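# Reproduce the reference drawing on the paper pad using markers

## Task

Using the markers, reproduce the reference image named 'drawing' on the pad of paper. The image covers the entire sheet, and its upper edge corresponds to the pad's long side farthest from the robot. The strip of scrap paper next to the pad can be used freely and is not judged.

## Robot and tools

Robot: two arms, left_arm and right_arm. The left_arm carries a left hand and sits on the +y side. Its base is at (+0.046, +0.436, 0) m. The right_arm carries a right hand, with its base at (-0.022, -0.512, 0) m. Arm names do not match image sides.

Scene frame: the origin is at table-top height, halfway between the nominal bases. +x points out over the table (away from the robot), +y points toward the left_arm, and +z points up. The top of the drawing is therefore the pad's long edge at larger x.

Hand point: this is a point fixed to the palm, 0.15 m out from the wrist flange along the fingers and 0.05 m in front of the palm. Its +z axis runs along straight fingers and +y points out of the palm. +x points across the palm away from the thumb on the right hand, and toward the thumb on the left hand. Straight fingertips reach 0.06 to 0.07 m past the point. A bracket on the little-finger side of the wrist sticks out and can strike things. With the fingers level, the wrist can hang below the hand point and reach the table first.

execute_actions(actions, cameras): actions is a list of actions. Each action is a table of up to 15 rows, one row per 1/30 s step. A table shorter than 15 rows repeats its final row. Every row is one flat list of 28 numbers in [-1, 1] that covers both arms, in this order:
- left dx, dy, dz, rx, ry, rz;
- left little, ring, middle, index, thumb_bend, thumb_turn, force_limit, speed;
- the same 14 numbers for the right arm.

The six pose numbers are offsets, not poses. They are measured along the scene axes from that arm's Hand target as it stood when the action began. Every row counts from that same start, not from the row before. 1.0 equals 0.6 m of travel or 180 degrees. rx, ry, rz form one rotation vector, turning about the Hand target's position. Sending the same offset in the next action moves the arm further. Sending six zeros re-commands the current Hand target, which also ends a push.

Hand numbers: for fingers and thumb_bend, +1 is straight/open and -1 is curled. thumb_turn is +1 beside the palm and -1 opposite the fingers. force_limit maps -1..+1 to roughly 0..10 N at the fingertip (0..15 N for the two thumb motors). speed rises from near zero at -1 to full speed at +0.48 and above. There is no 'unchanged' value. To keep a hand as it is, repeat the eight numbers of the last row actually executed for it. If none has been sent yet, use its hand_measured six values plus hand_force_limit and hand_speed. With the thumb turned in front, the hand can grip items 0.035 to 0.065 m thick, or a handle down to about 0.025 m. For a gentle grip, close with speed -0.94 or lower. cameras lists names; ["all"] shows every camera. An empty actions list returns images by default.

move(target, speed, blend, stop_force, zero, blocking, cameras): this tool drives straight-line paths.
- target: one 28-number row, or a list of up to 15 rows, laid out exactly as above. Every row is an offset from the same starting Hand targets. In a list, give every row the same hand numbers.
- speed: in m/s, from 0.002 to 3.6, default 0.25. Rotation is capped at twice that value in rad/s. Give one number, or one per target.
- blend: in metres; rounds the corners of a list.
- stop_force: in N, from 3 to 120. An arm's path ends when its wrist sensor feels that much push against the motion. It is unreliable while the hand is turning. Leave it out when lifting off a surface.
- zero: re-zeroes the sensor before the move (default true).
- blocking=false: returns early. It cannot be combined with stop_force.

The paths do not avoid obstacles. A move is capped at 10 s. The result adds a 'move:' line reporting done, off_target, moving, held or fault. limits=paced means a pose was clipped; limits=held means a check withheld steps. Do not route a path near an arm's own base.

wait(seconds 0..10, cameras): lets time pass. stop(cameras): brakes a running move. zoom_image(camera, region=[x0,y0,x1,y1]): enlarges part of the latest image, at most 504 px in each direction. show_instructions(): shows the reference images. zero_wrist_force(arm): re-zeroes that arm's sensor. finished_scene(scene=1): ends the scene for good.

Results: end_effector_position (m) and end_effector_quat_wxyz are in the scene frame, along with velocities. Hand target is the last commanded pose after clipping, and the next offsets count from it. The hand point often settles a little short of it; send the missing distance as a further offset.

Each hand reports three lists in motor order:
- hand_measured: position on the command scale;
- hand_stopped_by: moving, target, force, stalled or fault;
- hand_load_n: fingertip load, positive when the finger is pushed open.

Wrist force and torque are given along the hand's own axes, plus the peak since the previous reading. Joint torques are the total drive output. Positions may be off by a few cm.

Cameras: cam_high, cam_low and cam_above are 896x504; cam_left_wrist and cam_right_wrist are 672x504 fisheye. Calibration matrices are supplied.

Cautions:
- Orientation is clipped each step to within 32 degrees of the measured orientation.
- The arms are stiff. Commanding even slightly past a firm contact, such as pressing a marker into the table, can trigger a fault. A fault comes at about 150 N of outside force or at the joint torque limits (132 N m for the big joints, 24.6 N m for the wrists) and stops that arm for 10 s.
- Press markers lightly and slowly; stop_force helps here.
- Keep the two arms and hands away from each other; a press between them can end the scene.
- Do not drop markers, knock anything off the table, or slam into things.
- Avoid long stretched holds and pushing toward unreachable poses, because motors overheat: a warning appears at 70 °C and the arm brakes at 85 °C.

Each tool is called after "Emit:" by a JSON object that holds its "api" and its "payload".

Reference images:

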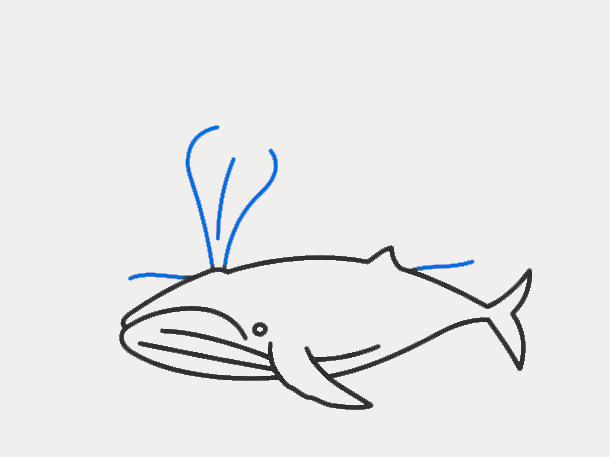

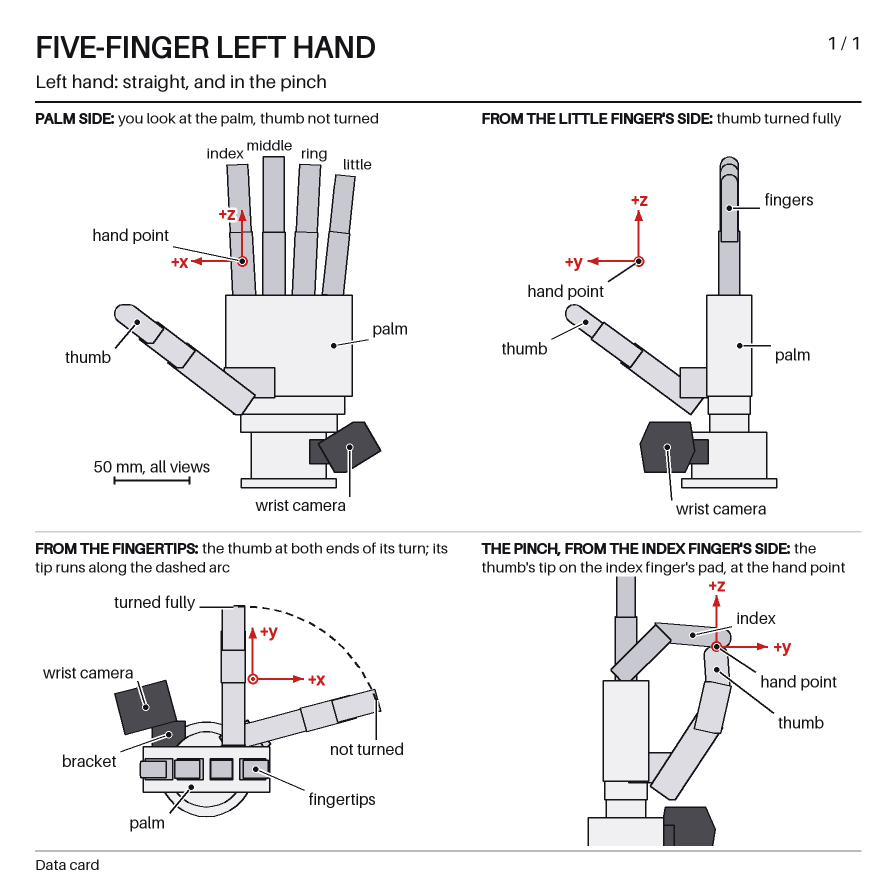

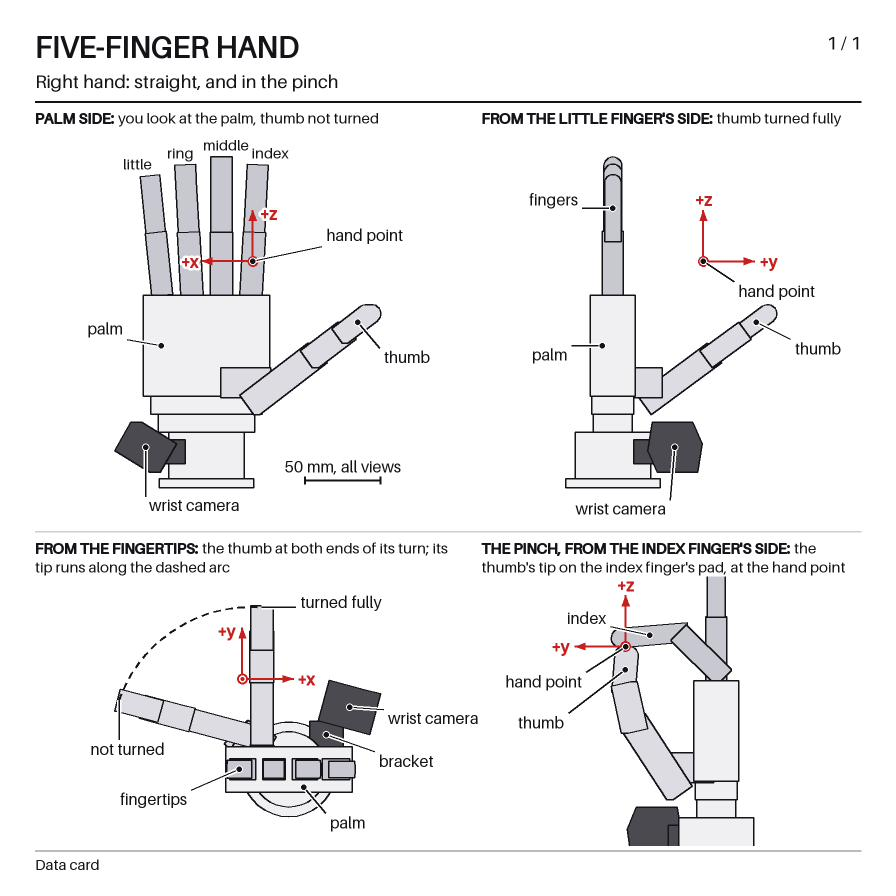

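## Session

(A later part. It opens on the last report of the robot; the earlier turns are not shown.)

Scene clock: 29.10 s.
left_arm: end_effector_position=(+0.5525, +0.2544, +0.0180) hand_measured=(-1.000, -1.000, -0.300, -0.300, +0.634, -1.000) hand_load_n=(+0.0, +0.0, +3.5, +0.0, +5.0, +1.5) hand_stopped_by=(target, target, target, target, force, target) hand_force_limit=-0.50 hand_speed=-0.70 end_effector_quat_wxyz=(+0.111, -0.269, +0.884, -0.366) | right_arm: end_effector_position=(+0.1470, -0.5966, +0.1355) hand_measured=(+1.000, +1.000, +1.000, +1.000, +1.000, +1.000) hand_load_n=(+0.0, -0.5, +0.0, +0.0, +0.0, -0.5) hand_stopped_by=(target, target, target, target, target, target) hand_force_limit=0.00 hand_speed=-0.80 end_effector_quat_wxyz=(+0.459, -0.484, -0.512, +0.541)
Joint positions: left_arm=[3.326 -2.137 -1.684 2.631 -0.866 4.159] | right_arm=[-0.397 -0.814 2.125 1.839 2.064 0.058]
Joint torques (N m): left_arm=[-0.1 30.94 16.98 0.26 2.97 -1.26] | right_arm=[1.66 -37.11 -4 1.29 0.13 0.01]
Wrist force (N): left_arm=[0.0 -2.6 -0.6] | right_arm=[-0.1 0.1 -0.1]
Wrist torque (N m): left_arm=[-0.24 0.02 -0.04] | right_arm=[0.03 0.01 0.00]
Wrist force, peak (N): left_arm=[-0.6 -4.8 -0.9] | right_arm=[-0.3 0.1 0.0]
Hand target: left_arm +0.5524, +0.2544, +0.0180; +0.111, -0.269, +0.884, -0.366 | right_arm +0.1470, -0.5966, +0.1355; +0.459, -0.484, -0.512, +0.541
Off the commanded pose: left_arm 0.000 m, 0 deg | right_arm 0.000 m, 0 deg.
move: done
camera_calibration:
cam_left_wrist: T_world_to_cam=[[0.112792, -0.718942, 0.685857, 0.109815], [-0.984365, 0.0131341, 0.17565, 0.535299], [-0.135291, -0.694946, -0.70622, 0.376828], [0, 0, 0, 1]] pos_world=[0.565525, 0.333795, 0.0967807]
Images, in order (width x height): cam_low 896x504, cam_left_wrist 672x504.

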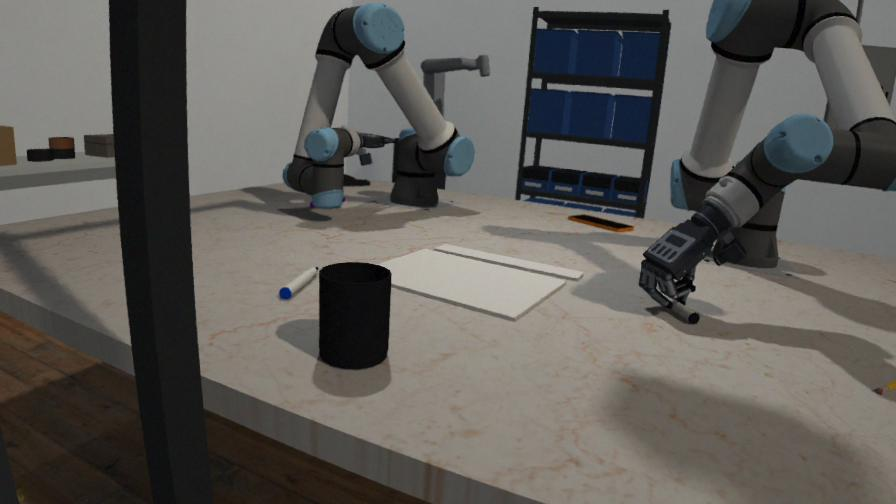

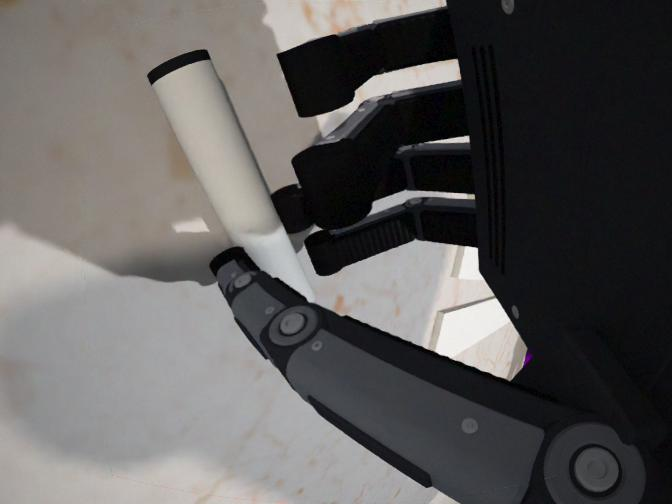

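Emit:
{"api": "move", "payload": {"target": [0.000, 0, 0.00, 0, 0, 0, -1, -1, -0.3, -0.6, 0.6, -1, -0.5, -0.94, 0,0,0,0,0,0, 1,1,1,1,1,1,0,-0.8], "speed": 0.03, "cameras": ["cam_left_wrist", "cam_low"]}}

Emit:
{"api": "wait", "payload": {"seconds": 2}}

Scene clock: 31.40 s.
left_arm: end_effector_position=(+0.5524, +0.2544, +0.0180) hand_measured=(-1.000, -1.000, -0.300, -0.600, +0.634, -1.000) hand_load_n=(+0.5, +0.0, +3.5, +0.0, +5.0, +1.5) hand_stopped_by=(target, target, target, target, force, target) hand_force_limit=-0.50 hand_speed=-0.94 end_effector_quat_wxyz=(+0.111, -0.269, +0.884, -0.366) | right_arm: end_effector_position=(+0.1470, -0.5966, +0.1355) hand_measured=(+1.000, +1.000, +1.000, +1.000, +1.000, +1.000) hand_load_n=(+0.0, +0.0, +0.0, +0.0, +0.0, +0.0) hand_stopped_by=(target, target, target, target, target, target) hand_force_limit=0.00 hand_speed=-0.80 end_effector_quat_wxyz=(+0.459, -0.484, -0.512, +0.541)
Joint positions: left_arm=[3.326 -2.137 -1.684 2.631 -0.866 4.159] | right_arm=[-0.397 -0.814 2.125 1.839 2.064 0.058]
Joint torques (N m): left_arm=[0.16 29.71 8.63 0.36 3 -1.04] | right_arm=[2.03 -38.27 -3.49 1.28 -0.03 -0.1]
Wrist force (N): left_arm=[-0.1 -2.4 -0.6] | right_arm=[-0.2 0.1 -0.2]
Wrist torque (N m): left_arm=[-0.23 0.02 -0.05] | right_arm=[0.03 0.03 -0.01]
Wrist force, peak (N): left_arm=[-0.1 -2.7 -0.7] | right_arm=[0.0 0.1 -0.3]
Hand target: left_arm +0.5524, +0.2544, +0.0180; +0.111, -0.269, +0.884, -0.366 | right_arm +0.1470, -0.5966, +0.1355; +0.459, -0.484, -0.512, +0.541
Off the commanded pose: left_arm 0.000 m, 0 deg | right_arm 0.000 m, 0 deg.
move: done
camera_calibration:
cam_left_wrist: T_world_to_cam=[[0.112812, -0.718901, 0.685897, 0.109786], [-0.984351, 0.0131915, 0.175727, 0.535264], [-0.135378, -0.694987, -0.706162, 0.376886], [0, 0, 0, 1]] pos_world=[0.565524, 0.333796, 0.096781]
Images, in order (width x height): cam_low 896x504, cam_left_wrist 672x504.

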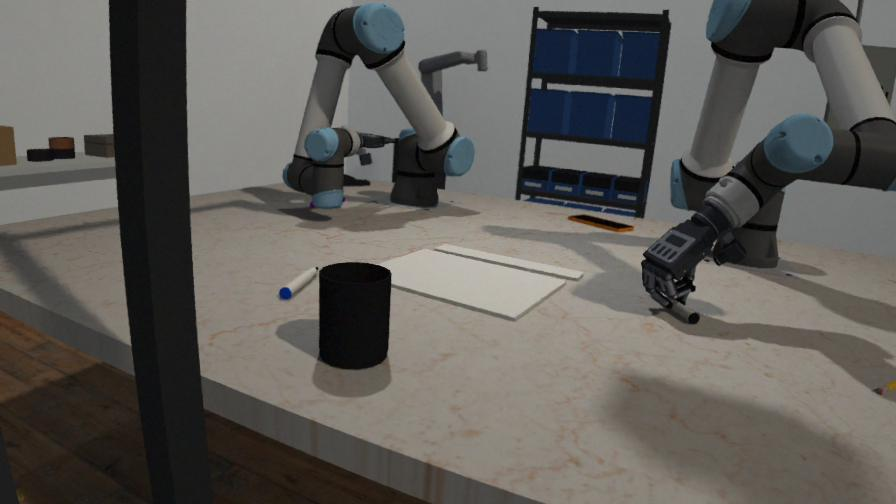

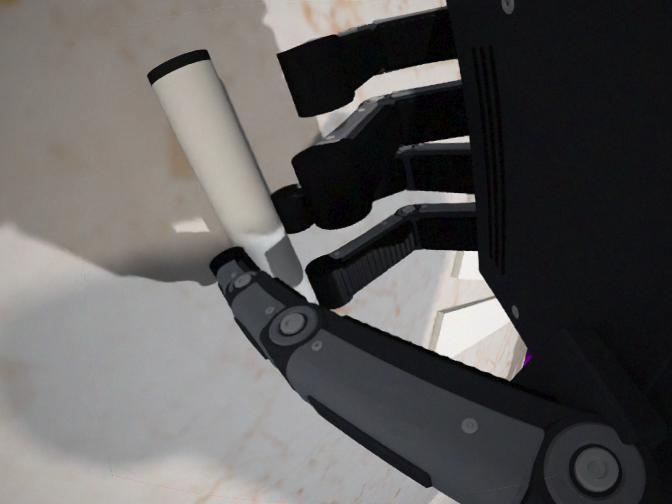

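Scene clock: 33.40 s.
left_arm: end_effector_position=(+0.5524, +0.2544, +0.0180) hand_measured=(-1.000, -1.000, -0.300, -0.600, +0.634, -1.000) hand_load_n=(+0.0, +0.0, +3.5, +0.0, +5.5, +1.0) hand_stopped_by=(target, target, target, target, force, target) hand_force_limit=-0.50 hand_speed=-0.94 end_effector_quat_wxyz=(+0.111, -0.269, +0.884, -0.366) | right_arm: end_effector_position=(+0.1470, -0.5966, +0.1355) hand_measured=(+1.000, +1.000, +1.000, +1.000, +1.000, +1.000) hand_load_n=(+0.0, +0.0, +0.0, +0.0, +0.0, +0.0) hand_stopped_by=(target, target, target, target, target, target) hand_force_limit=0.00 hand_speed=-0.80 end_effector_quat_wxyz=(+0.459, -0.484, -0.512, +0.541)
Joint positions: left_arm=[3.326 -2.137 -1.684 2.631 -0.866 4.159] | right_arm=[-0.397 -0.814 2.125 1.839 2.064 0.058]
Joint torques (N m): left_arm=[0.45 29.15 7.97 0.4 2.94 -0.91] | right_arm=[2.05 -38.29 -3.76 1.33 -0.24 -0.02]
Wrist force (N): left_arm=[0.0 -2.4 -0.7] | right_arm=[-0.2 0.0 0.0]
Wrist torque (N m): left_arm=[-0.22 0.01 -0.04] | right_arm=[0.02 0.02 0.00]
Wrist force, peak (N): left_arm=[-0.2 -2.6 -0.9] | right_arm=[-0.4 0.1 0.1]
Hand target: left_arm +0.5524, +0.2544, +0.0180; +0.111, -0.269, +0.884, -0.366 | right_arm +0.1470, -0.5966, +0.1355; +0.459, -0.484, -0.512, +0.541
Off the commanded pose: left_arm 0.000 m, 0 deg | right_arm 0.000 m, 0 deg.
wait: 2.00 s; at rest by 0.17 s

Emit:
{"api": "move", "payload": {"target": [0.000, 0, 0.0033, 0, 0, 0, -1, -1, -0.15, -0.15, 0.8, -1, -0.5, -0.6, 0,0,0,0,0,0, 1,1,1,1,1,1,0,-0.8], "speed": 0.03, "cameras": ["cam_left_wrist"]}}

Emit:
{"api": "move", "payload": {"target": [0.000, 0, -0.0150, 0, 0, 0, -1, -1, -0.15, -0.15, 0.8, -1, -0.5, -0.6, 0,0,0,0,0,0, 1,1,1,1,1,1,0,-0.8], "speed": 0.01, "stop_force": 3, "cameras": ["cam_left_wrist", "cam_low"]}}

Emit:
{"api": "zoom_image", "payload": {"camera": "cam_low", "region": [600, 200, 760, 340]}}

Scene clock: 34.87 s.
left_arm: end_effector_position=(+0.5524, +0.2544, +0.0200) hand_measured=(-1.000, -1.000, -0.150, -0.150, +0.800, -1.000) hand_load_n=(+0.0, +0.0, +0.0, +0.0, +0.0, +0.0) hand_stopped_by=(target, target, target, target, target, target) hand_force_limit=-0.50 hand_speed=-0.60 end_effector_quat_wxyz=(+0.111, -0.269, +0.884, -0.366) | right_arm: end_effector_position=(+0.1470, -0.5966, +0.1355) hand_measured=(+1.000, +1.000, +1.000, +1.000, +1.000, +1.000) hand_load_n=(+0.0, +0.0, +0.0, +0.0, +0.0, +0.0) hand_stopped_by=(target, target, target, target, target, target) hand_force_limit=0.00 hand_speed=-0.80 end_effector_quat_wxyz=(+0.459, -0.484, -0.512, +0.541)
Joint positions: left_arm=[3.326 -2.134 -1.683 2.627 -0.866 4.159] | right_arm=[-0.397 -0.814 2.125 1.839 2.064 0.058]
Joint torques (N m): left_arm=[-0.35 39.38 22.31 -2.51 1.86 -0.89] | right_arm=[1.41 -38.99 -3.51 1.42 -0.06 0.07]
Wrist force (N): left_arm=[0.3 -0.6 0.7] | right_arm=[-0.2 0.1 0.0]
Wrist torque (N m): left_arm=[-0.14 0.00 -0.08] | right_arm=[0.02 0.03 0.00]
Wrist force, peak (N): left_arm=[-0.1 -2.6 -0.8] | right_arm=[-0.2 0.2 0.1]
Hand target: left_arm +0.5524, +0.2544, +0.0200; +0.111, -0.269, +0.884, -0.366 | right_arm +0.1470, -0.5966, +0.1355; +0.459, -0.484, -0.512, +0.541
Off the commanded pose: left_arm 0.000 m, 0 deg | right_arm 0.000 m, 0 deg.
move: done
camera_calibration:
cam_left_wrist: T_world_to_cam=[[0.112812, -0.718901, 0.685897, 0.108414], [-0.984351, 0.0131915, 0.175727, 0.534913], [-0.135378, -0.694987, -0.706162, 0.378299], [0, 0, 0, 1]] pos_world=[0.565524, 0.333796, 0.098781]
Images, in order (width x height): cam_left_wrist 672x504.

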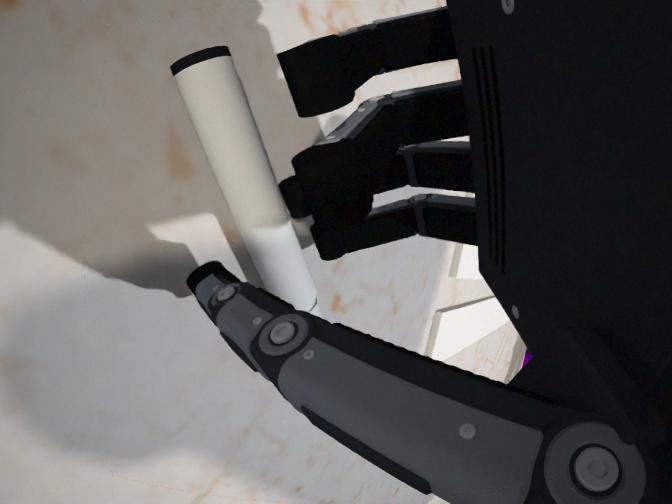

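Scene clock: 36.10 s.
left_arm: end_effector_position=(+0.5525, +0.2544, +0.0177) hand_measured=(-1.000, -1.000, -0.150, -0.150, +0.800, -1.000) hand_load_n=(+0.0, +0.0, -0.5, +0.0, +0.0, +0.0) hand_stopped_by=(target, target, target, target, target, target) hand_force_limit=-0.50 hand_speed=-0.60 end_effector_quat_wxyz=(+0.111, -0.269, +0.884, -0.366) | right_arm: end_effector_position=(+0.1470, -0.5966, +0.1355) hand_measured=(+1.000, +1.000, +1.000, +1.000, +1.000, +1.000) hand_load_n=(+0.0, +0.0, +0.0, +0.0, +0.0, +0.0) hand_stopped_by=(target, target, target, target, target, target) hand_force_limit=0.00 hand_speed=-0.80 end_effector_quat_wxyz=(+0.459, -0.484, -0.512, +0.541)
Joint positions: left_arm=[3.326 -2.138 -1.684 2.632 -0.866 4.159] | right_arm=[-0.397 -0.814 2.125 1.839 2.064 0.058]
Joint torques (N m): left_arm=[-0.07 42.45 22.07 -3.5 1.3 -0.72] | right_arm=[1.75 -38.3 -3.97 1.41 -0.08 0.02]
Wrist force (N): left_arm=[-0.5 -5.3 -1.0] | right_arm=[0.0 0.2 -0.1]
Wrist torque (N m): left_arm=[-0.26 -0.01 0.02] | right_arm=[0.05 0.00 0.01]
Wrist force, peak (N): left_arm=[-0.2 -12.5 -3.5] | right_arm=[0.0 0.3 0.1]
Hand target: left_arm +0.5525, +0.2544, +0.0177; +0.111, -0.269, +0.884, -0.366 (not the last commanded pose) | right_arm +0.1470, -0.5966, +0.1355; +0.459, -0.484, -0.512, +0.541
Off the commanded pose: left_arm 0.007 m, 0 deg | right_arm 0.000 m, 0 deg.
move: contact (left_arm)
camera_calibration:
cam_left_wrist: T_world_to_cam=[[0.112735, -0.718891, 0.68592, 0.11003], [-0.984373, 0.0131804, 0.175601, 0.535345], [-0.135279, -0.694998, -0.706171, 0.376622], [0, 0, 0, 1]] pos_world=[0.565525, 0.333795, 0.0964806]
Images, in order (width x height): cam_low 896x504, cam_left_wrist 672x504.

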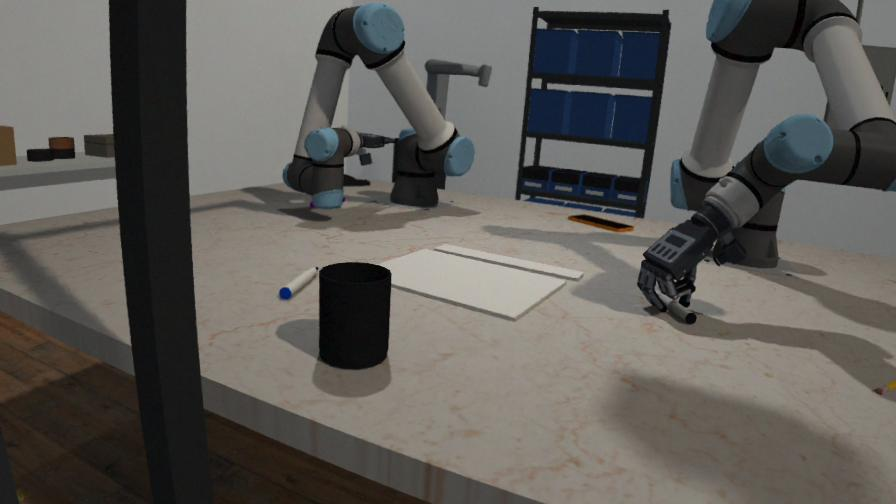

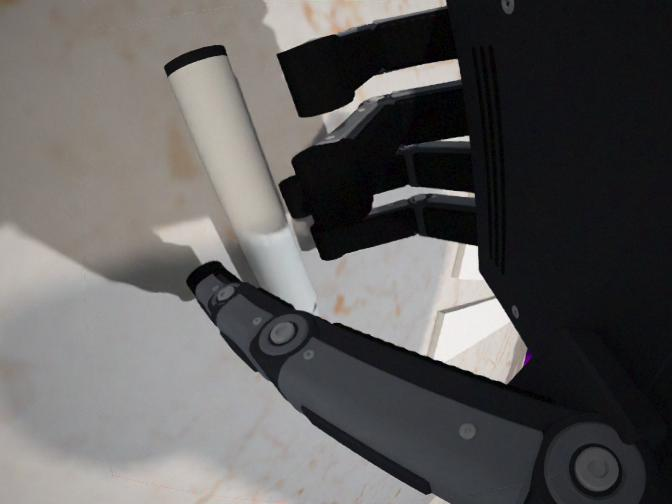

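Scaled by 3.150 from the camera's 896x504 image, which has a finer 1280x720 frame.

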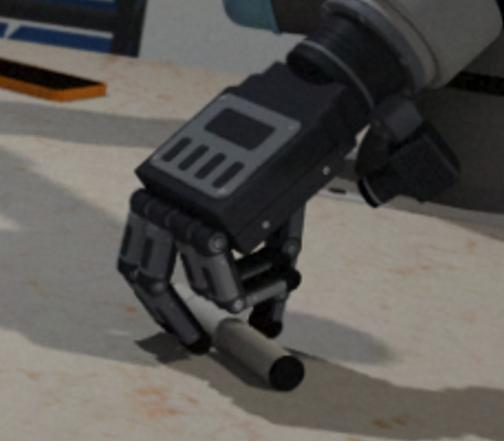

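Emit:
{"api": "move", "payload": {"target": [0.000, 0, 0.07, 0, 0, 0, -1, -1, -0.15, -0.15, 0.8, -1, -0.5, -0.6, 0,0,0,0,0,0, 1,1,1,1,1,1,0,-0.8], "speed": 0.06}}

Emit:
{"api": "move", "payload": {"target": [0.000, 0, 0.0, 0, 0, 0, 1, 1, -0.15, -0.15, 0.8, -1, -0.5, 0, 0,0,0,0,0,0, 1,1,1,1,1,1,0,-0.8], "speed": 0.03, "cameras": ["cam_left_wrist"]}}

Scene clock: 37.57 s.
left_arm: end_effector_position=(+0.5526, +0.2544, +0.0598) hand_measured=(-1.000, -1.000, -0.150, -0.150, +0.800, -1.000) hand_load_n=(+0.0, +0.0, +0.0, +0.0, +0.0, +0.0) hand_stopped_by=(target, target, target, target, target, target) hand_force_limit=-0.50 hand_speed=-0.60 end_effector_quat_wxyz=(+0.111, -0.269, +0.884, -0.366) | right_arm: end_effector_position=(+0.1470, -0.5966, +0.1355) hand_measured=(+1.000, +1.000, +1.000, +1.000, +1.000, +1.000) hand_load_n=(+0.0, +0.0, +0.0, +0.0, +0.0, -0.5) hand_stopped_by=(target, target, target, target, target, target) hand_force_limit=0.00 hand_speed=-0.80 end_effector_quat_wxyz=(+0.459, -0.484, -0.512, +0.541)
Joint positions: left_arm=[3.326 -2.079 -1.651 2.539 -0.866 4.159] | right_arm=[-0.397 -0.814 2.125 1.839 2.064 0.058]
Joint torques (N m): left_arm=[-5.89 29.68 6.82 0.34 1.22 0.6] | right_arm=[0.89 -39.47 -4.01 1.46 -0.13 -0.04]
Wrist force (N): left_arm=[0.3 -0.7 0.9] | right_arm=[-0.2 -0.1 0.2]
Wrist torque (N m): left_arm=[-0.17 0.00 -0.08] | right_arm=[-0.02 0.02 -0.01]
Wrist force, peak (N): left_arm=[-0.4 -5.3 -1.1] | right_arm=[-0.1 0.3 0.0]
Hand target: left_arm +0.5525, +0.2544, +0.0597; +0.111, -0.269, +0.884, -0.366 | right_arm +0.1470, -0.5966, +0.1355; +0.459, -0.484, -0.512, +0.541
Off the commanded pose: left_arm 0.000 m, 0 deg | right_arm 0.000 m, 0 deg.
move: done

Scene clock: 38.60 s.
left_arm: end_effector_position=(+0.5525, +0.2544, +0.0597) hand_measured=(+1.000, +1.000, -0.150, -0.150, +0.800, -1.000) hand_load_n=(+0.0, +0.0, +0.0, +0.0, -0.5, +0.0) hand_stopped_by=(target, target, target, target, target, target) hand_force_limit=-0.50 hand_speed=0.00 end_effector_quat_wxyz=(+0.111, -0.269, +0.884, -0.366) | right_arm: end_effector_position=(+0.1470, -0.5966, +0.1355) hand_measured=(+1.000, +1.000, +1.000, +1.000, +1.000, +1.000) hand_load_n=(+0.0, +0.0, +0.0, +0.0, +0.0, +0.0) hand_stopped_by=(target, target, target, target, target, target) hand_force_limit=0.00 hand_speed=-0.80 end_effector_quat_wxyz=(+0.459, -0.484, -0.512, +0.541)
Joint positions: left_arm=[3.326 -2.079 -1.651 2.539 -0.866 4.159] | right_arm=[-0.397 -0.814 2.125 1.839 2.064 0.058]
Joint torques (N m): left_arm=[-4.88 28.52 8.82 -3.37 1.16 1.2] | right_arm=[2.07 -37.58 -4.41 1.35 -0.04 -0.24]
Wrist force (N): left_arm=[0.1 -0.7 0.5] | right_arm=[-0.2 -0.1 0.2]
Wrist torque (N m): left_arm=[-0.16 0.03 -0.09] | right_arm=[-0.02 0.01 -0.01]
Wrist force, peak (N): left_arm=[0.0 -0.7 0.9] | right_arm=[-0.3 -0.2 0.0]
Hand target: left_arm +0.5525, +0.2544, +0.0597; +0.111, -0.269, +0.884, -0.366 | right_arm +0.1470, -0.5966, +0.1355; +0.459, -0.484, -0.512, +0.541
Off the commanded pose: left_arm 0.000 m, 0 deg | right_arm 0.000 m, 0 deg.
move: done
camera_calibration:
cam_left_wrist: T_world_to_cam=[[0.112735, -0.718891, 0.68592, 0.0812215], [-0.984373, 0.0131804, 0.175601, 0.52797], [-0.135279, -0.694998, -0.706171, 0.406282], [0, 0, 0, 1]] pos_world=[0.565525, 0.333795, 0.138481]
Images, in order (width x height): cam_left_wrist 672x504.

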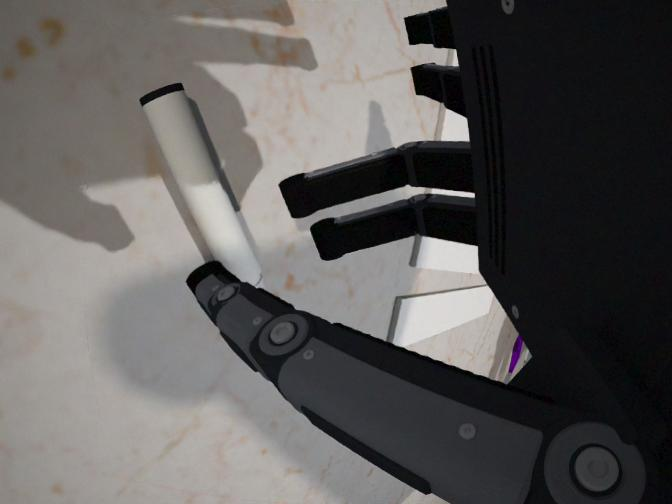

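Emit:
{"api": "move", "payload": {"target": [0.0035, -0.0060, -0.063, 0, 0, 0, 1, 1, -0.1, -0.2, 0.8, -1, -0.5, 0, 0,0,0,0,0,0, 1,1,1,1,1,1,0,-0.8], "speed": 0.05}}

Emit:
{"api": "move", "payload": {"target": [0.000, 0, -0.022, 0, 0, 0, 1, 1, -0.1, -0.2, 0.8, -1, -0.5, 0, 0,0,0,0,0,0, 1,1,1,1,1,1,0,-0.8], "speed": 0.01, "stop_force": 3, "cameras": ["cam_left_wrist", "cam_low"]}}

Emit:
{"api": "zoom_image", "payload": {"camera": "cam_low", "region": [600, 200, 760, 340]}}

Scene clock: 40.57 s.
left_arm: end_effector_position=(+0.5545, +0.2508, +0.0218) hand_measured=(+1.000, +1.000, -0.100, -0.200, +0.800, -1.000) hand_load_n=(+0.0, +0.0, +0.0, +0.0, +0.0, +0.0) hand_stopped_by=(target, target, target, target, target, target) hand_force_limit=-0.50 hand_speed=0.00 end_effector_quat_wxyz=(+0.111, -0.269, +0.884, -0.366) | right_arm: end_effector_position=(+0.1470, -0.5966, +0.1355) hand_measured=(+1.000, +1.000, +1.000, +1.000, +1.000, +1.000) hand_load_n=(+0.0, +0.0, +0.0, +0.0, +0.0, +0.0) hand_stopped_by=(target, target, target, target, target, target) hand_force_limit=0.00 hand_speed=-0.80 end_effector_quat_wxyz=(+0.459, -0.484, -0.512, +0.541)
Joint positions: left_arm=[3.317 -2.135 -1.674 2.625 -0.869 4.149] | right_arm=[-0.397 -0.814 2.125 1.839 2.064 0.058]
Joint torques (N m): left_arm=[-0.62 45.05 23.56 -3.6 -0.3 0.42] | right_arm=[0.76 -40.07 -3.26 1.44 0.11 0.09]
Wrist force (N): left_arm=[0.1 -0.6 0.7] | right_arm=[0.0 0.3 -0.1]
Wrist torque (N m): left_arm=[-0.15 0.03 -0.08] | right_arm=[0.06 0.00 0.01]
Wrist force, peak (N): left_arm=[0.2 -1.1 0.5] | right_arm=[-0.3 0.0 0.1]
Hand target: left_arm +0.5546, +0.2508, +0.0219; +0.111, -0.269, +0.884, -0.366 | right_arm +0.1470, -0.5966, +0.1355; +0.459, -0.484, -0.512, +0.541
Off the commanded pose: left_arm 0.000 m, 0 deg | right_arm 0.000 m, 0 deg.
move: done

Scene clock: 41.80 s.
left_arm: end_effector_position=(+0.5546, +0.2508, +0.0197) hand_measured=(+1.000, +1.000, -0.100, -0.200, +0.800, -1.000) hand_load_n=(+0.0, +0.0, -0.5, +0.0, +0.0, +0.0) hand_stopped_by=(target, target, target, target, target, target) hand_force_limit=-0.50 hand_speed=0.00 end_effector_quat_wxyz=(+0.111, -0.269, +0.884, -0.366) | right_arm: end_effector_position=(+0.1470, -0.5966, +0.1355) hand_measured=(+1.000, +1.000, +1.000, +1.000, +1.000, +1.000) hand_load_n=(+0.0, +0.0, +0.0, +0.0, +0.0, +0.0) hand_stopped_by=(target, target, target, target, target, target) hand_force_limit=0.00 hand_speed=-0.80 end_effector_quat_wxyz=(+0.459, -0.484, -0.512, +0.541)
Joint positions: left_arm=[3.317 -2.138 -1.675 2.63 -0.869 4.149] | right_arm=[-0.397 -0.814 2.125 1.839 2.064 0.058]
Joint torques (N m): left_arm=[-0.61 42.61 22.71 -3.5 0.43 0.27] | right_arm=[1.67 -39.64 -4.08 1.34 0.07 0.04]
Wrist force (N): left_arm=[-0.4 -5.1 -1.2] | right_arm=[-0.2 -0.2 0.0]
Wrist torque (N m): left_arm=[-0.24 -0.02 0.02] | right_arm=[-0.02 0.02 -0.01]
Wrist force, peak (N): left_arm=[-0.4 -12.7 -4.5] | right_arm=[-0.3 -0.2 0.0]
Hand target: left_arm +0.5546, +0.2508, +0.0197; +0.111, -0.268, +0.884, -0.366 (not the last commanded pose) | right_arm +0.1470, -0.5966, +0.1355; +0.459, -0.484, -0.512, +0.541
Off the commanded pose: left_arm 0.011 m, 0 deg | right_arm 0.000 m, 0 deg.
move: contact (left_arm)
camera_calibration:
cam_left_wrist: T_world_to_cam=[[0.112579, -0.718977, 0.685856, 0.105946], [-0.984405, 0.0132011, 0.175422, 0.537236], [-0.135179, -0.694909, -0.706278, 0.375754], [0, 0, 0, 1]] pos_world=[0.567725, 0.330196, 0.0984799]
Images, in order (width x height): cam_low 896x504, cam_left_wrist 672x504.

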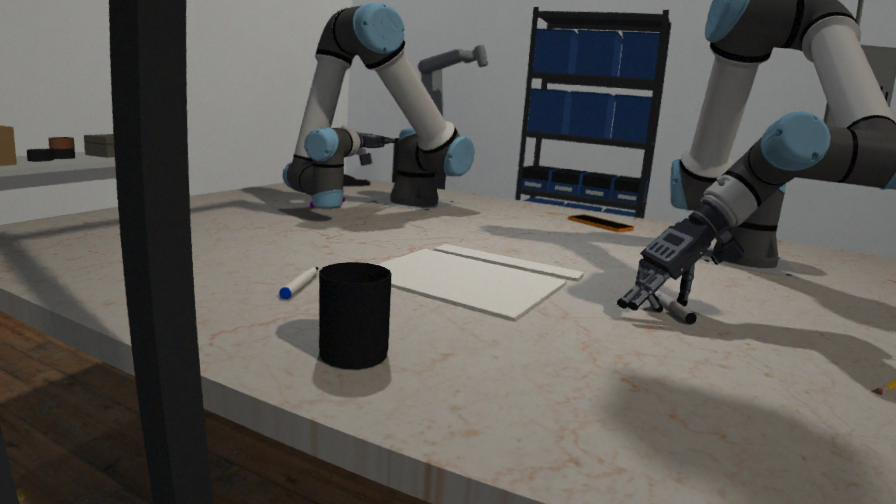

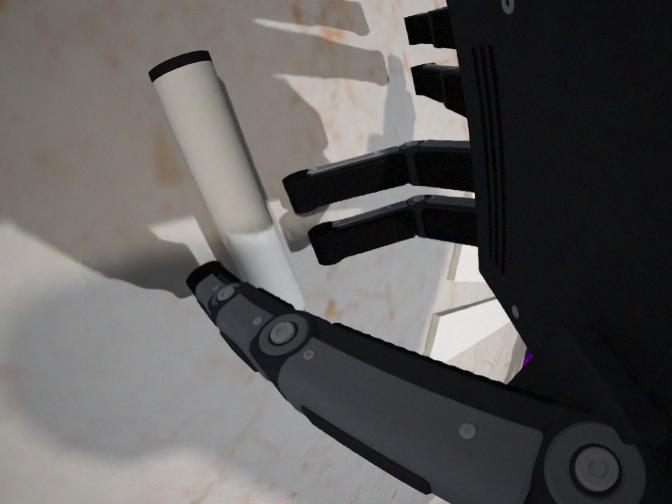

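Scaled by 3.150 from the camera's 896x504 image, which has a finer 1280x720 frame.

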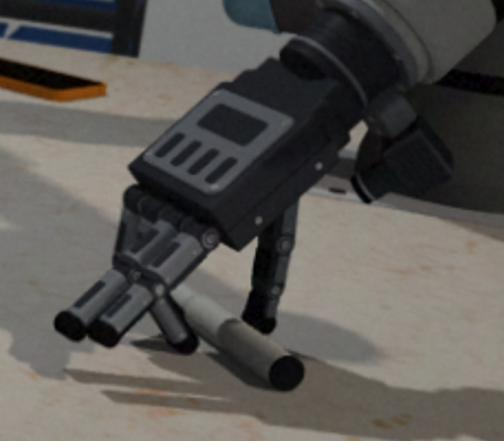

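Emit:
{"api": "move", "payload": {"target": [0.000, 0, 0.004, 0, 0, 0, 1, 1, -0.22, -0.28, 0.75, -1, -0.7, -0.5, 0,0,0,0,0,0, 1,1,1,1,1,1,0,-0.8], "speed": 0.05}}

Emit:
{"api": "move", "payload": {"target": [0.000, 0, -0.022, 0, 0, 0, 1, 1, -0.22, -0.28, 0.75, -1, -0.7, -0.5, 0,0,0,0,0,0, 1,1,1,1,1,1,0,-0.8], "speed": 0.01, "stop_force": 3, "cameras": ["cam_left_wrist", "cam_low"]}}

Emit:
{"api": "zoom_image", "payload": {"camera": "cam_low", "region": [600, 200, 760, 340]}}

Scene clock: 42.93 s.
left_arm: end_effector_position=(+0.5546, +0.2508, +0.0221) hand_measured=(+1.000, +1.000, -0.220, -0.280, +0.750, -1.000) hand_load_n=(+0.0, +0.0, +0.0, +0.0, +0.0, +0.0) hand_stopped_by=(target, target, target, target, target, target) hand_force_limit=-0.70 hand_speed=-0.50 end_effector_quat_wxyz=(+0.111, -0.269, +0.884, -0.366) | right_arm: end_effector_position=(+0.1470, -0.5966, +0.1355) hand_measured=(+1.000, +1.000, +1.000, +1.000, +1.000, +1.000) hand_load_n=(+0.0, +0.0, +0.0, +0.0, +0.0, +0.0) hand_stopped_by=(target, target, target, target, target, target) hand_force_limit=0.00 hand_speed=-0.80 end_effector_quat_wxyz=(+0.459, -0.484, -0.512, +0.541)
Joint positions: left_arm=[3.317 -2.135 -1.673 2.625 -0.869 4.149] | right_arm=[-0.397 -0.814 2.125 1.839 2.064 0.058]
Joint torques (N m): left_arm=[-5.41 39.13 21.88 -2.36 0.27 -0.43] | right_arm=[1.86 -38.2 -1.99 1.42 -0.11 0.17]
Wrist force (N): left_arm=[0.5 -0.4 0.6] | right_arm=[-0.1 -0.1 -0.1]
Wrist torque (N m): left_arm=[-0.12 -0.04 -0.07] | right_arm=[0.00 0.02 0.00]
Wrist force, peak (N): left_arm=[-0.3 -5.3 -1.1] | right_arm=[-0.2 0.1 -0.2]
Hand target: left_arm +0.5546, +0.2508, +0.0221; +0.111, -0.268, +0.884, -0.366 | right_arm +0.1470, -0.5966, +0.1355; +0.459, -0.484, -0.512, +0.541
Off the commanded pose: left_arm 0.000 m, 0 deg | right_arm 0.000 m, 0 deg.
move: done

Scene clock: 44.73 s.
left_arm: end_effector_position=(+0.5546, +0.2508, +0.0147) hand_measured=(+1.000, +1.000, -0.220, -0.280, +0.750, -1.000) hand_load_n=(+0.0, +0.0, -0.5, +0.0, +0.0, +0.0) hand_stopped_by=(target, target, target, target, target, target) hand_force_limit=-0.70 hand_speed=-0.50 end_effector_quat_wxyz=(+0.111, -0.269, +0.884, -0.366) | right_arm: end_effector_position=(+0.1470, -0.5966, +0.1355) hand_measured=(+1.000, +1.000, +1.000, +1.000, +1.000, +1.000) hand_load_n=(+0.0, -0.5, +0.0, +0.0, +0.0, -0.5) hand_stopped_by=(target, target, target, target, target, target) hand_force_limit=0.00 hand_speed=-0.80 end_effector_quat_wxyz=(+0.459, -0.484, -0.512, +0.541)
Joint positions: left_arm=[3.317 -2.146 -1.678 2.641 -0.869 4.149] | right_arm=[-0.397 -0.814 2.125 1.839 2.064 0.058]
Joint torques (N m): left_arm=[-7.98 43.64 21.48 -3.49 0.05 -0.82] | right_arm=[0.96 -39.74 -3.77 1.29 -0.01 0.23]
Wrist force (N): left_arm=[-0.4 -5.1 -1.0] | right_arm=[0.0 -0.1 -0.2]
Wrist torque (N m): left_arm=[-0.26 -0.02 0.02] | right_arm=[0.01 0.01 0.00]
Wrist force, peak (N): left_arm=[-0.3 -11.8 -3.1] | right_arm=[-0.2 0.3 0.1]
Hand target: left_arm +0.5546, +0.2508, +0.0147; +0.111, -0.268, +0.884, -0.366 (not the last commanded pose) | right_arm +0.1470, -0.5966, +0.1355; +0.459, -0.484, -0.512, +0.541
Off the commanded pose: left_arm 0.006 m, 0 deg | right_arm 0.000 m, 0 deg.
move: contact (left_arm)
camera_calibration:
cam_left_wrist: T_world_to_cam=[[0.112579, -0.718977, 0.685856, 0.109375], [-0.984405, 0.0132011, 0.175422, 0.538113], [-0.135179, -0.694909, -0.706278, 0.372223], [0, 0, 0, 1]] pos_world=[0.567725, 0.330196, 0.0934799]
Images, in order (width x height): cam_low 896x504, cam_left_wrist 672x504.

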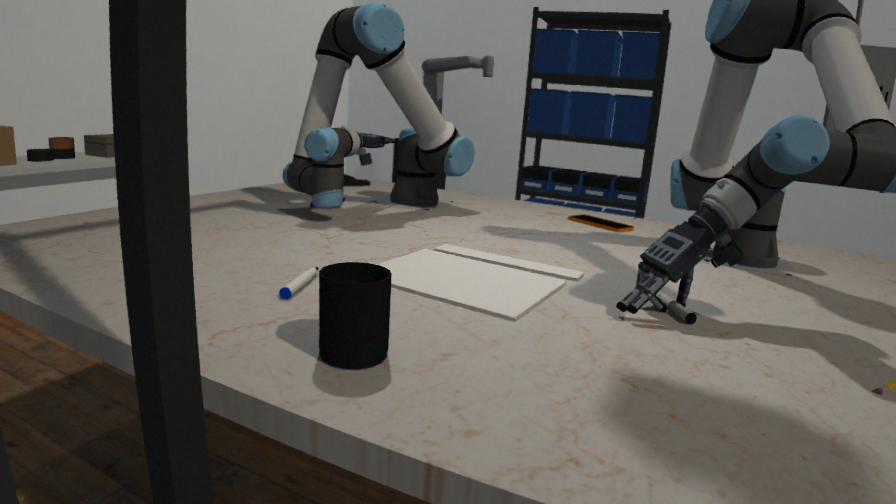

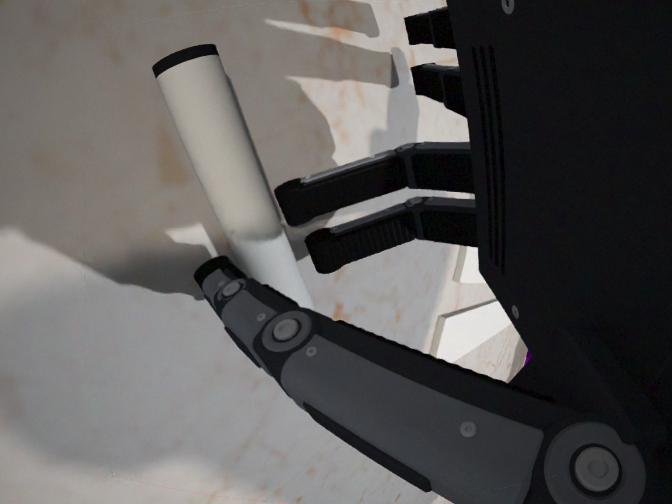

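Scaled by 3.150 from the camera's 896x504 image, which has a finer 1280x720 frame.

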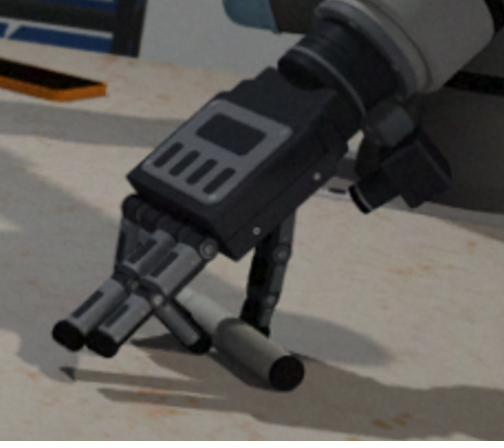

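Emit:
{"api": "move", "payload": {"target": [0.000, 0, 0.001, 0, 0, 0, 1, 1, -0.3, -0.4, 0.4, -1, -0.7, -0.94, 0,0,0,0,0,0, 1,1,1,1,1,1,0,-0.8], "speed": 0.05, "cameras": ["cam_left_wrist", "cam_low"]}}

Emit:
{"api": "zoom_image", "payload": {"camera": "cam_low", "region": [600, 200, 760, 340]}}

Scene clock: 46.20 s.
left_arm: end_effector_position=(+0.5546, +0.2508, +0.0153) hand_measured=(+1.000, +1.000, -0.300, -0.400, +0.666, -1.000) hand_load_n=(+0.0, +0.0, +2.0, +0.0, +2.0, +1.0) hand_stopped_by=(target, target, target, target, force, target) hand_force_limit=-0.70 hand_speed=-0.94 end_effector_quat_wxyz=(+0.111, -0.268, +0.884, -0.366) | right_arm: end_effector_position=(+0.1470, -0.5966, +0.1355) hand_measured=(+1.000, +1.000, +1.000, +1.000, +1.000, +1.000) hand_load_n=(+0.0, +0.0, +0.0, +0.0, +0.0, -0.5) hand_stopped_by=(target, target, target, target, target, target) hand_force_limit=0.00 hand_speed=-0.80 end_effector_quat_wxyz=(+0.459, -0.484, -0.512, +0.541)
Joint positions: left_arm=[3.317 -2.145 -1.678 2.64 -0.869 4.149] | right_arm=[-0.397 -0.814 2.125 1.839 2.064 0.058]
Joint torques (N m): left_arm=[-7.36 41.56 23.22 -2.34 0.08 -0.85] | right_arm=[0.22 -38.92 -3.36 1.47 0.01 0.07]
Wrist force (N): left_arm=[0.1 -1.4 0.0] | right_arm=[0.1 0.0 0.1]
Wrist torque (N m): left_arm=[-0.18 0.01 -0.06] | right_arm=[0.00 -0.03 0.01]
Wrist force, peak (N): left_arm=[-0.4 -5.3 -0.6] | right_arm=[-0.4 -0.1 0.1]
Hand target: left_arm +0.5546, +0.2508, +0.0153; +0.111, -0.268, +0.884, -0.366 | right_arm +0.1470, -0.5966, +0.1355; +0.459, -0.484, -0.512, +0.541
Off the commanded pose: left_arm 0.000 m, 0 deg | right_arm 0.000 m, 0 deg.
move: done
camera_calibration:
cam_left_wrist: T_world_to_cam=[[0.112579, -0.718977, 0.685856, 0.108964], [-0.984405, 0.0132011, 0.175422, 0.538008], [-0.135179, -0.694909, -0.706278, 0.372647], [0, 0, 0, 1]] pos_world=[0.567725, 0.330196, 0.0940799]
Images, in order (width x height): cam_low 896x504, cam_left_wrist 672x504.

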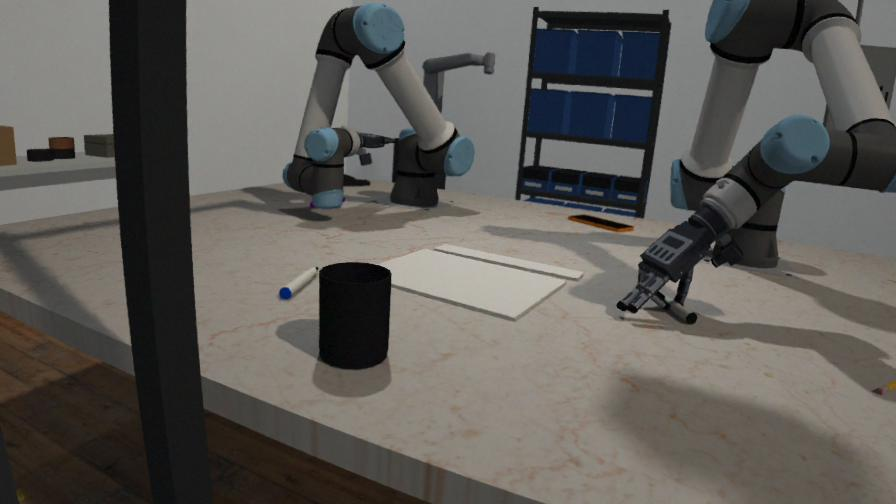

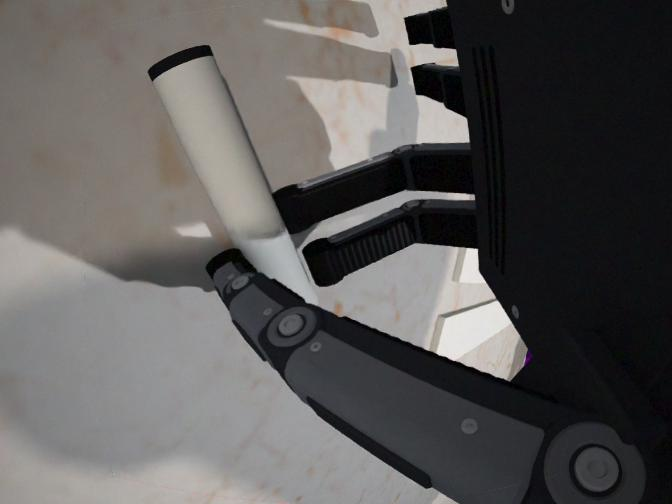

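Scaled by 3.150 from the camera's 896x504 image, which has a finer 1280x720 frame.

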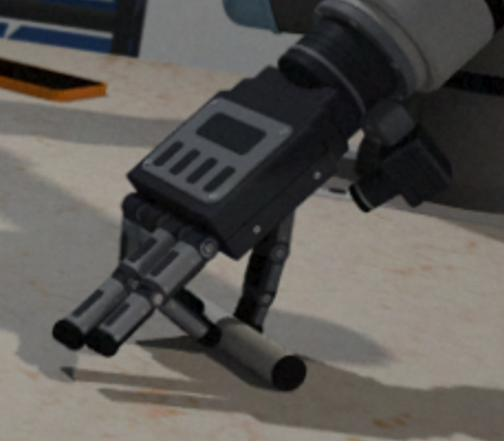

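Emit:
{"api": "move", "payload": {"target": [0.000, 0, 0.000, 0, 0, 0, 1, 1, -0.3, -0.55, 0.4, -1, -0.7, -0.94, 0,0,0,0,0,0, 1,1,1,1,1,1,0,-0.8], "speed": 0.05, "cameras": ["cam_left_wrist"]}}

Scene clock: 47.50 s.
left_arm: end_effector_position=(+0.5546, +0.2508, +0.0153) hand_measured=(+1.000, +1.000, -0.300, -0.550, +0.666, -1.000) hand_load_n=(+0.0, +0.0, +2.0, +0.0, +2.5, +1.0) hand_stopped_by=(target, target, target, target, force, target) hand_force_limit=-0.70 hand_speed=-0.94 end_effector_quat_wxyz=(+0.111, -0.268, +0.884, -0.366) | right_arm: end_effector_position=(+0.1470, -0.5966, +0.1355) hand_measured=(+1.000, +1.000, +1.000, +1.000, +1.000, +1.000) hand_load_n=(+0.0, +0.0, +0.0, +0.0, +0.0, +0.0) hand_stopped_by=(target, target, target, target, target, target) hand_force_limit=0.00 hand_speed=-0.80 end_effector_quat_wxyz=(+0.459, -0.484, -0.512, +0.541)
Joint positions: left_arm=[3.317 -2.145 -1.678 2.64 -0.869 4.149] | right_arm=[-0.397 -0.814 2.125 1.839 2.064 0.058]
Joint torques (N m): left_arm=[-6.97 37.27 20.9 -0.44 0.24 -0.81] | right_arm=[1.99 -39.6 -3.26 1.45 -0.06 -0.07]
Wrist force (N): left_arm=[0.2 -1.4 0.2] | right_arm=[-0.1 0.1 0.0]
Wrist torque (N m): left_arm=[-0.20 0.01 -0.06] | right_arm=[0.02 0.02 0.00]
Wrist force, peak (N): left_arm=[0.1 -1.7 0.1] | right_arm=[-0.3 -0.1 0.0]
Hand target: left_arm +0.5546, +0.2508, +0.0153; +0.111, -0.268, +0.884, -0.366 | right_arm +0.1470, -0.5966, +0.1355; +0.459, -0.484, -0.512, +0.541
Off the commanded pose: left_arm 0.000 m, 0 deg | right_arm 0.000 m, 0 deg.
move: done
camera_calibration:
cam_left_wrist: T_world_to_cam=[[0.112579, -0.718977, 0.685856, 0.108964], [-0.984405, 0.0132011, 0.175422, 0.538008], [-0.135179, -0.694909, -0.706278, 0.372647], [0, 0, 0, 1]] pos_world=[0.567725, 0.330196, 0.0940799]
Images, in order (width x height): cam_left_wrist 672x504.

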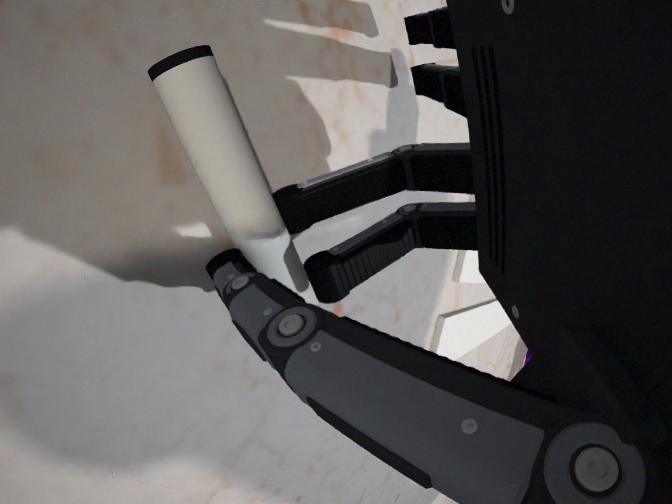

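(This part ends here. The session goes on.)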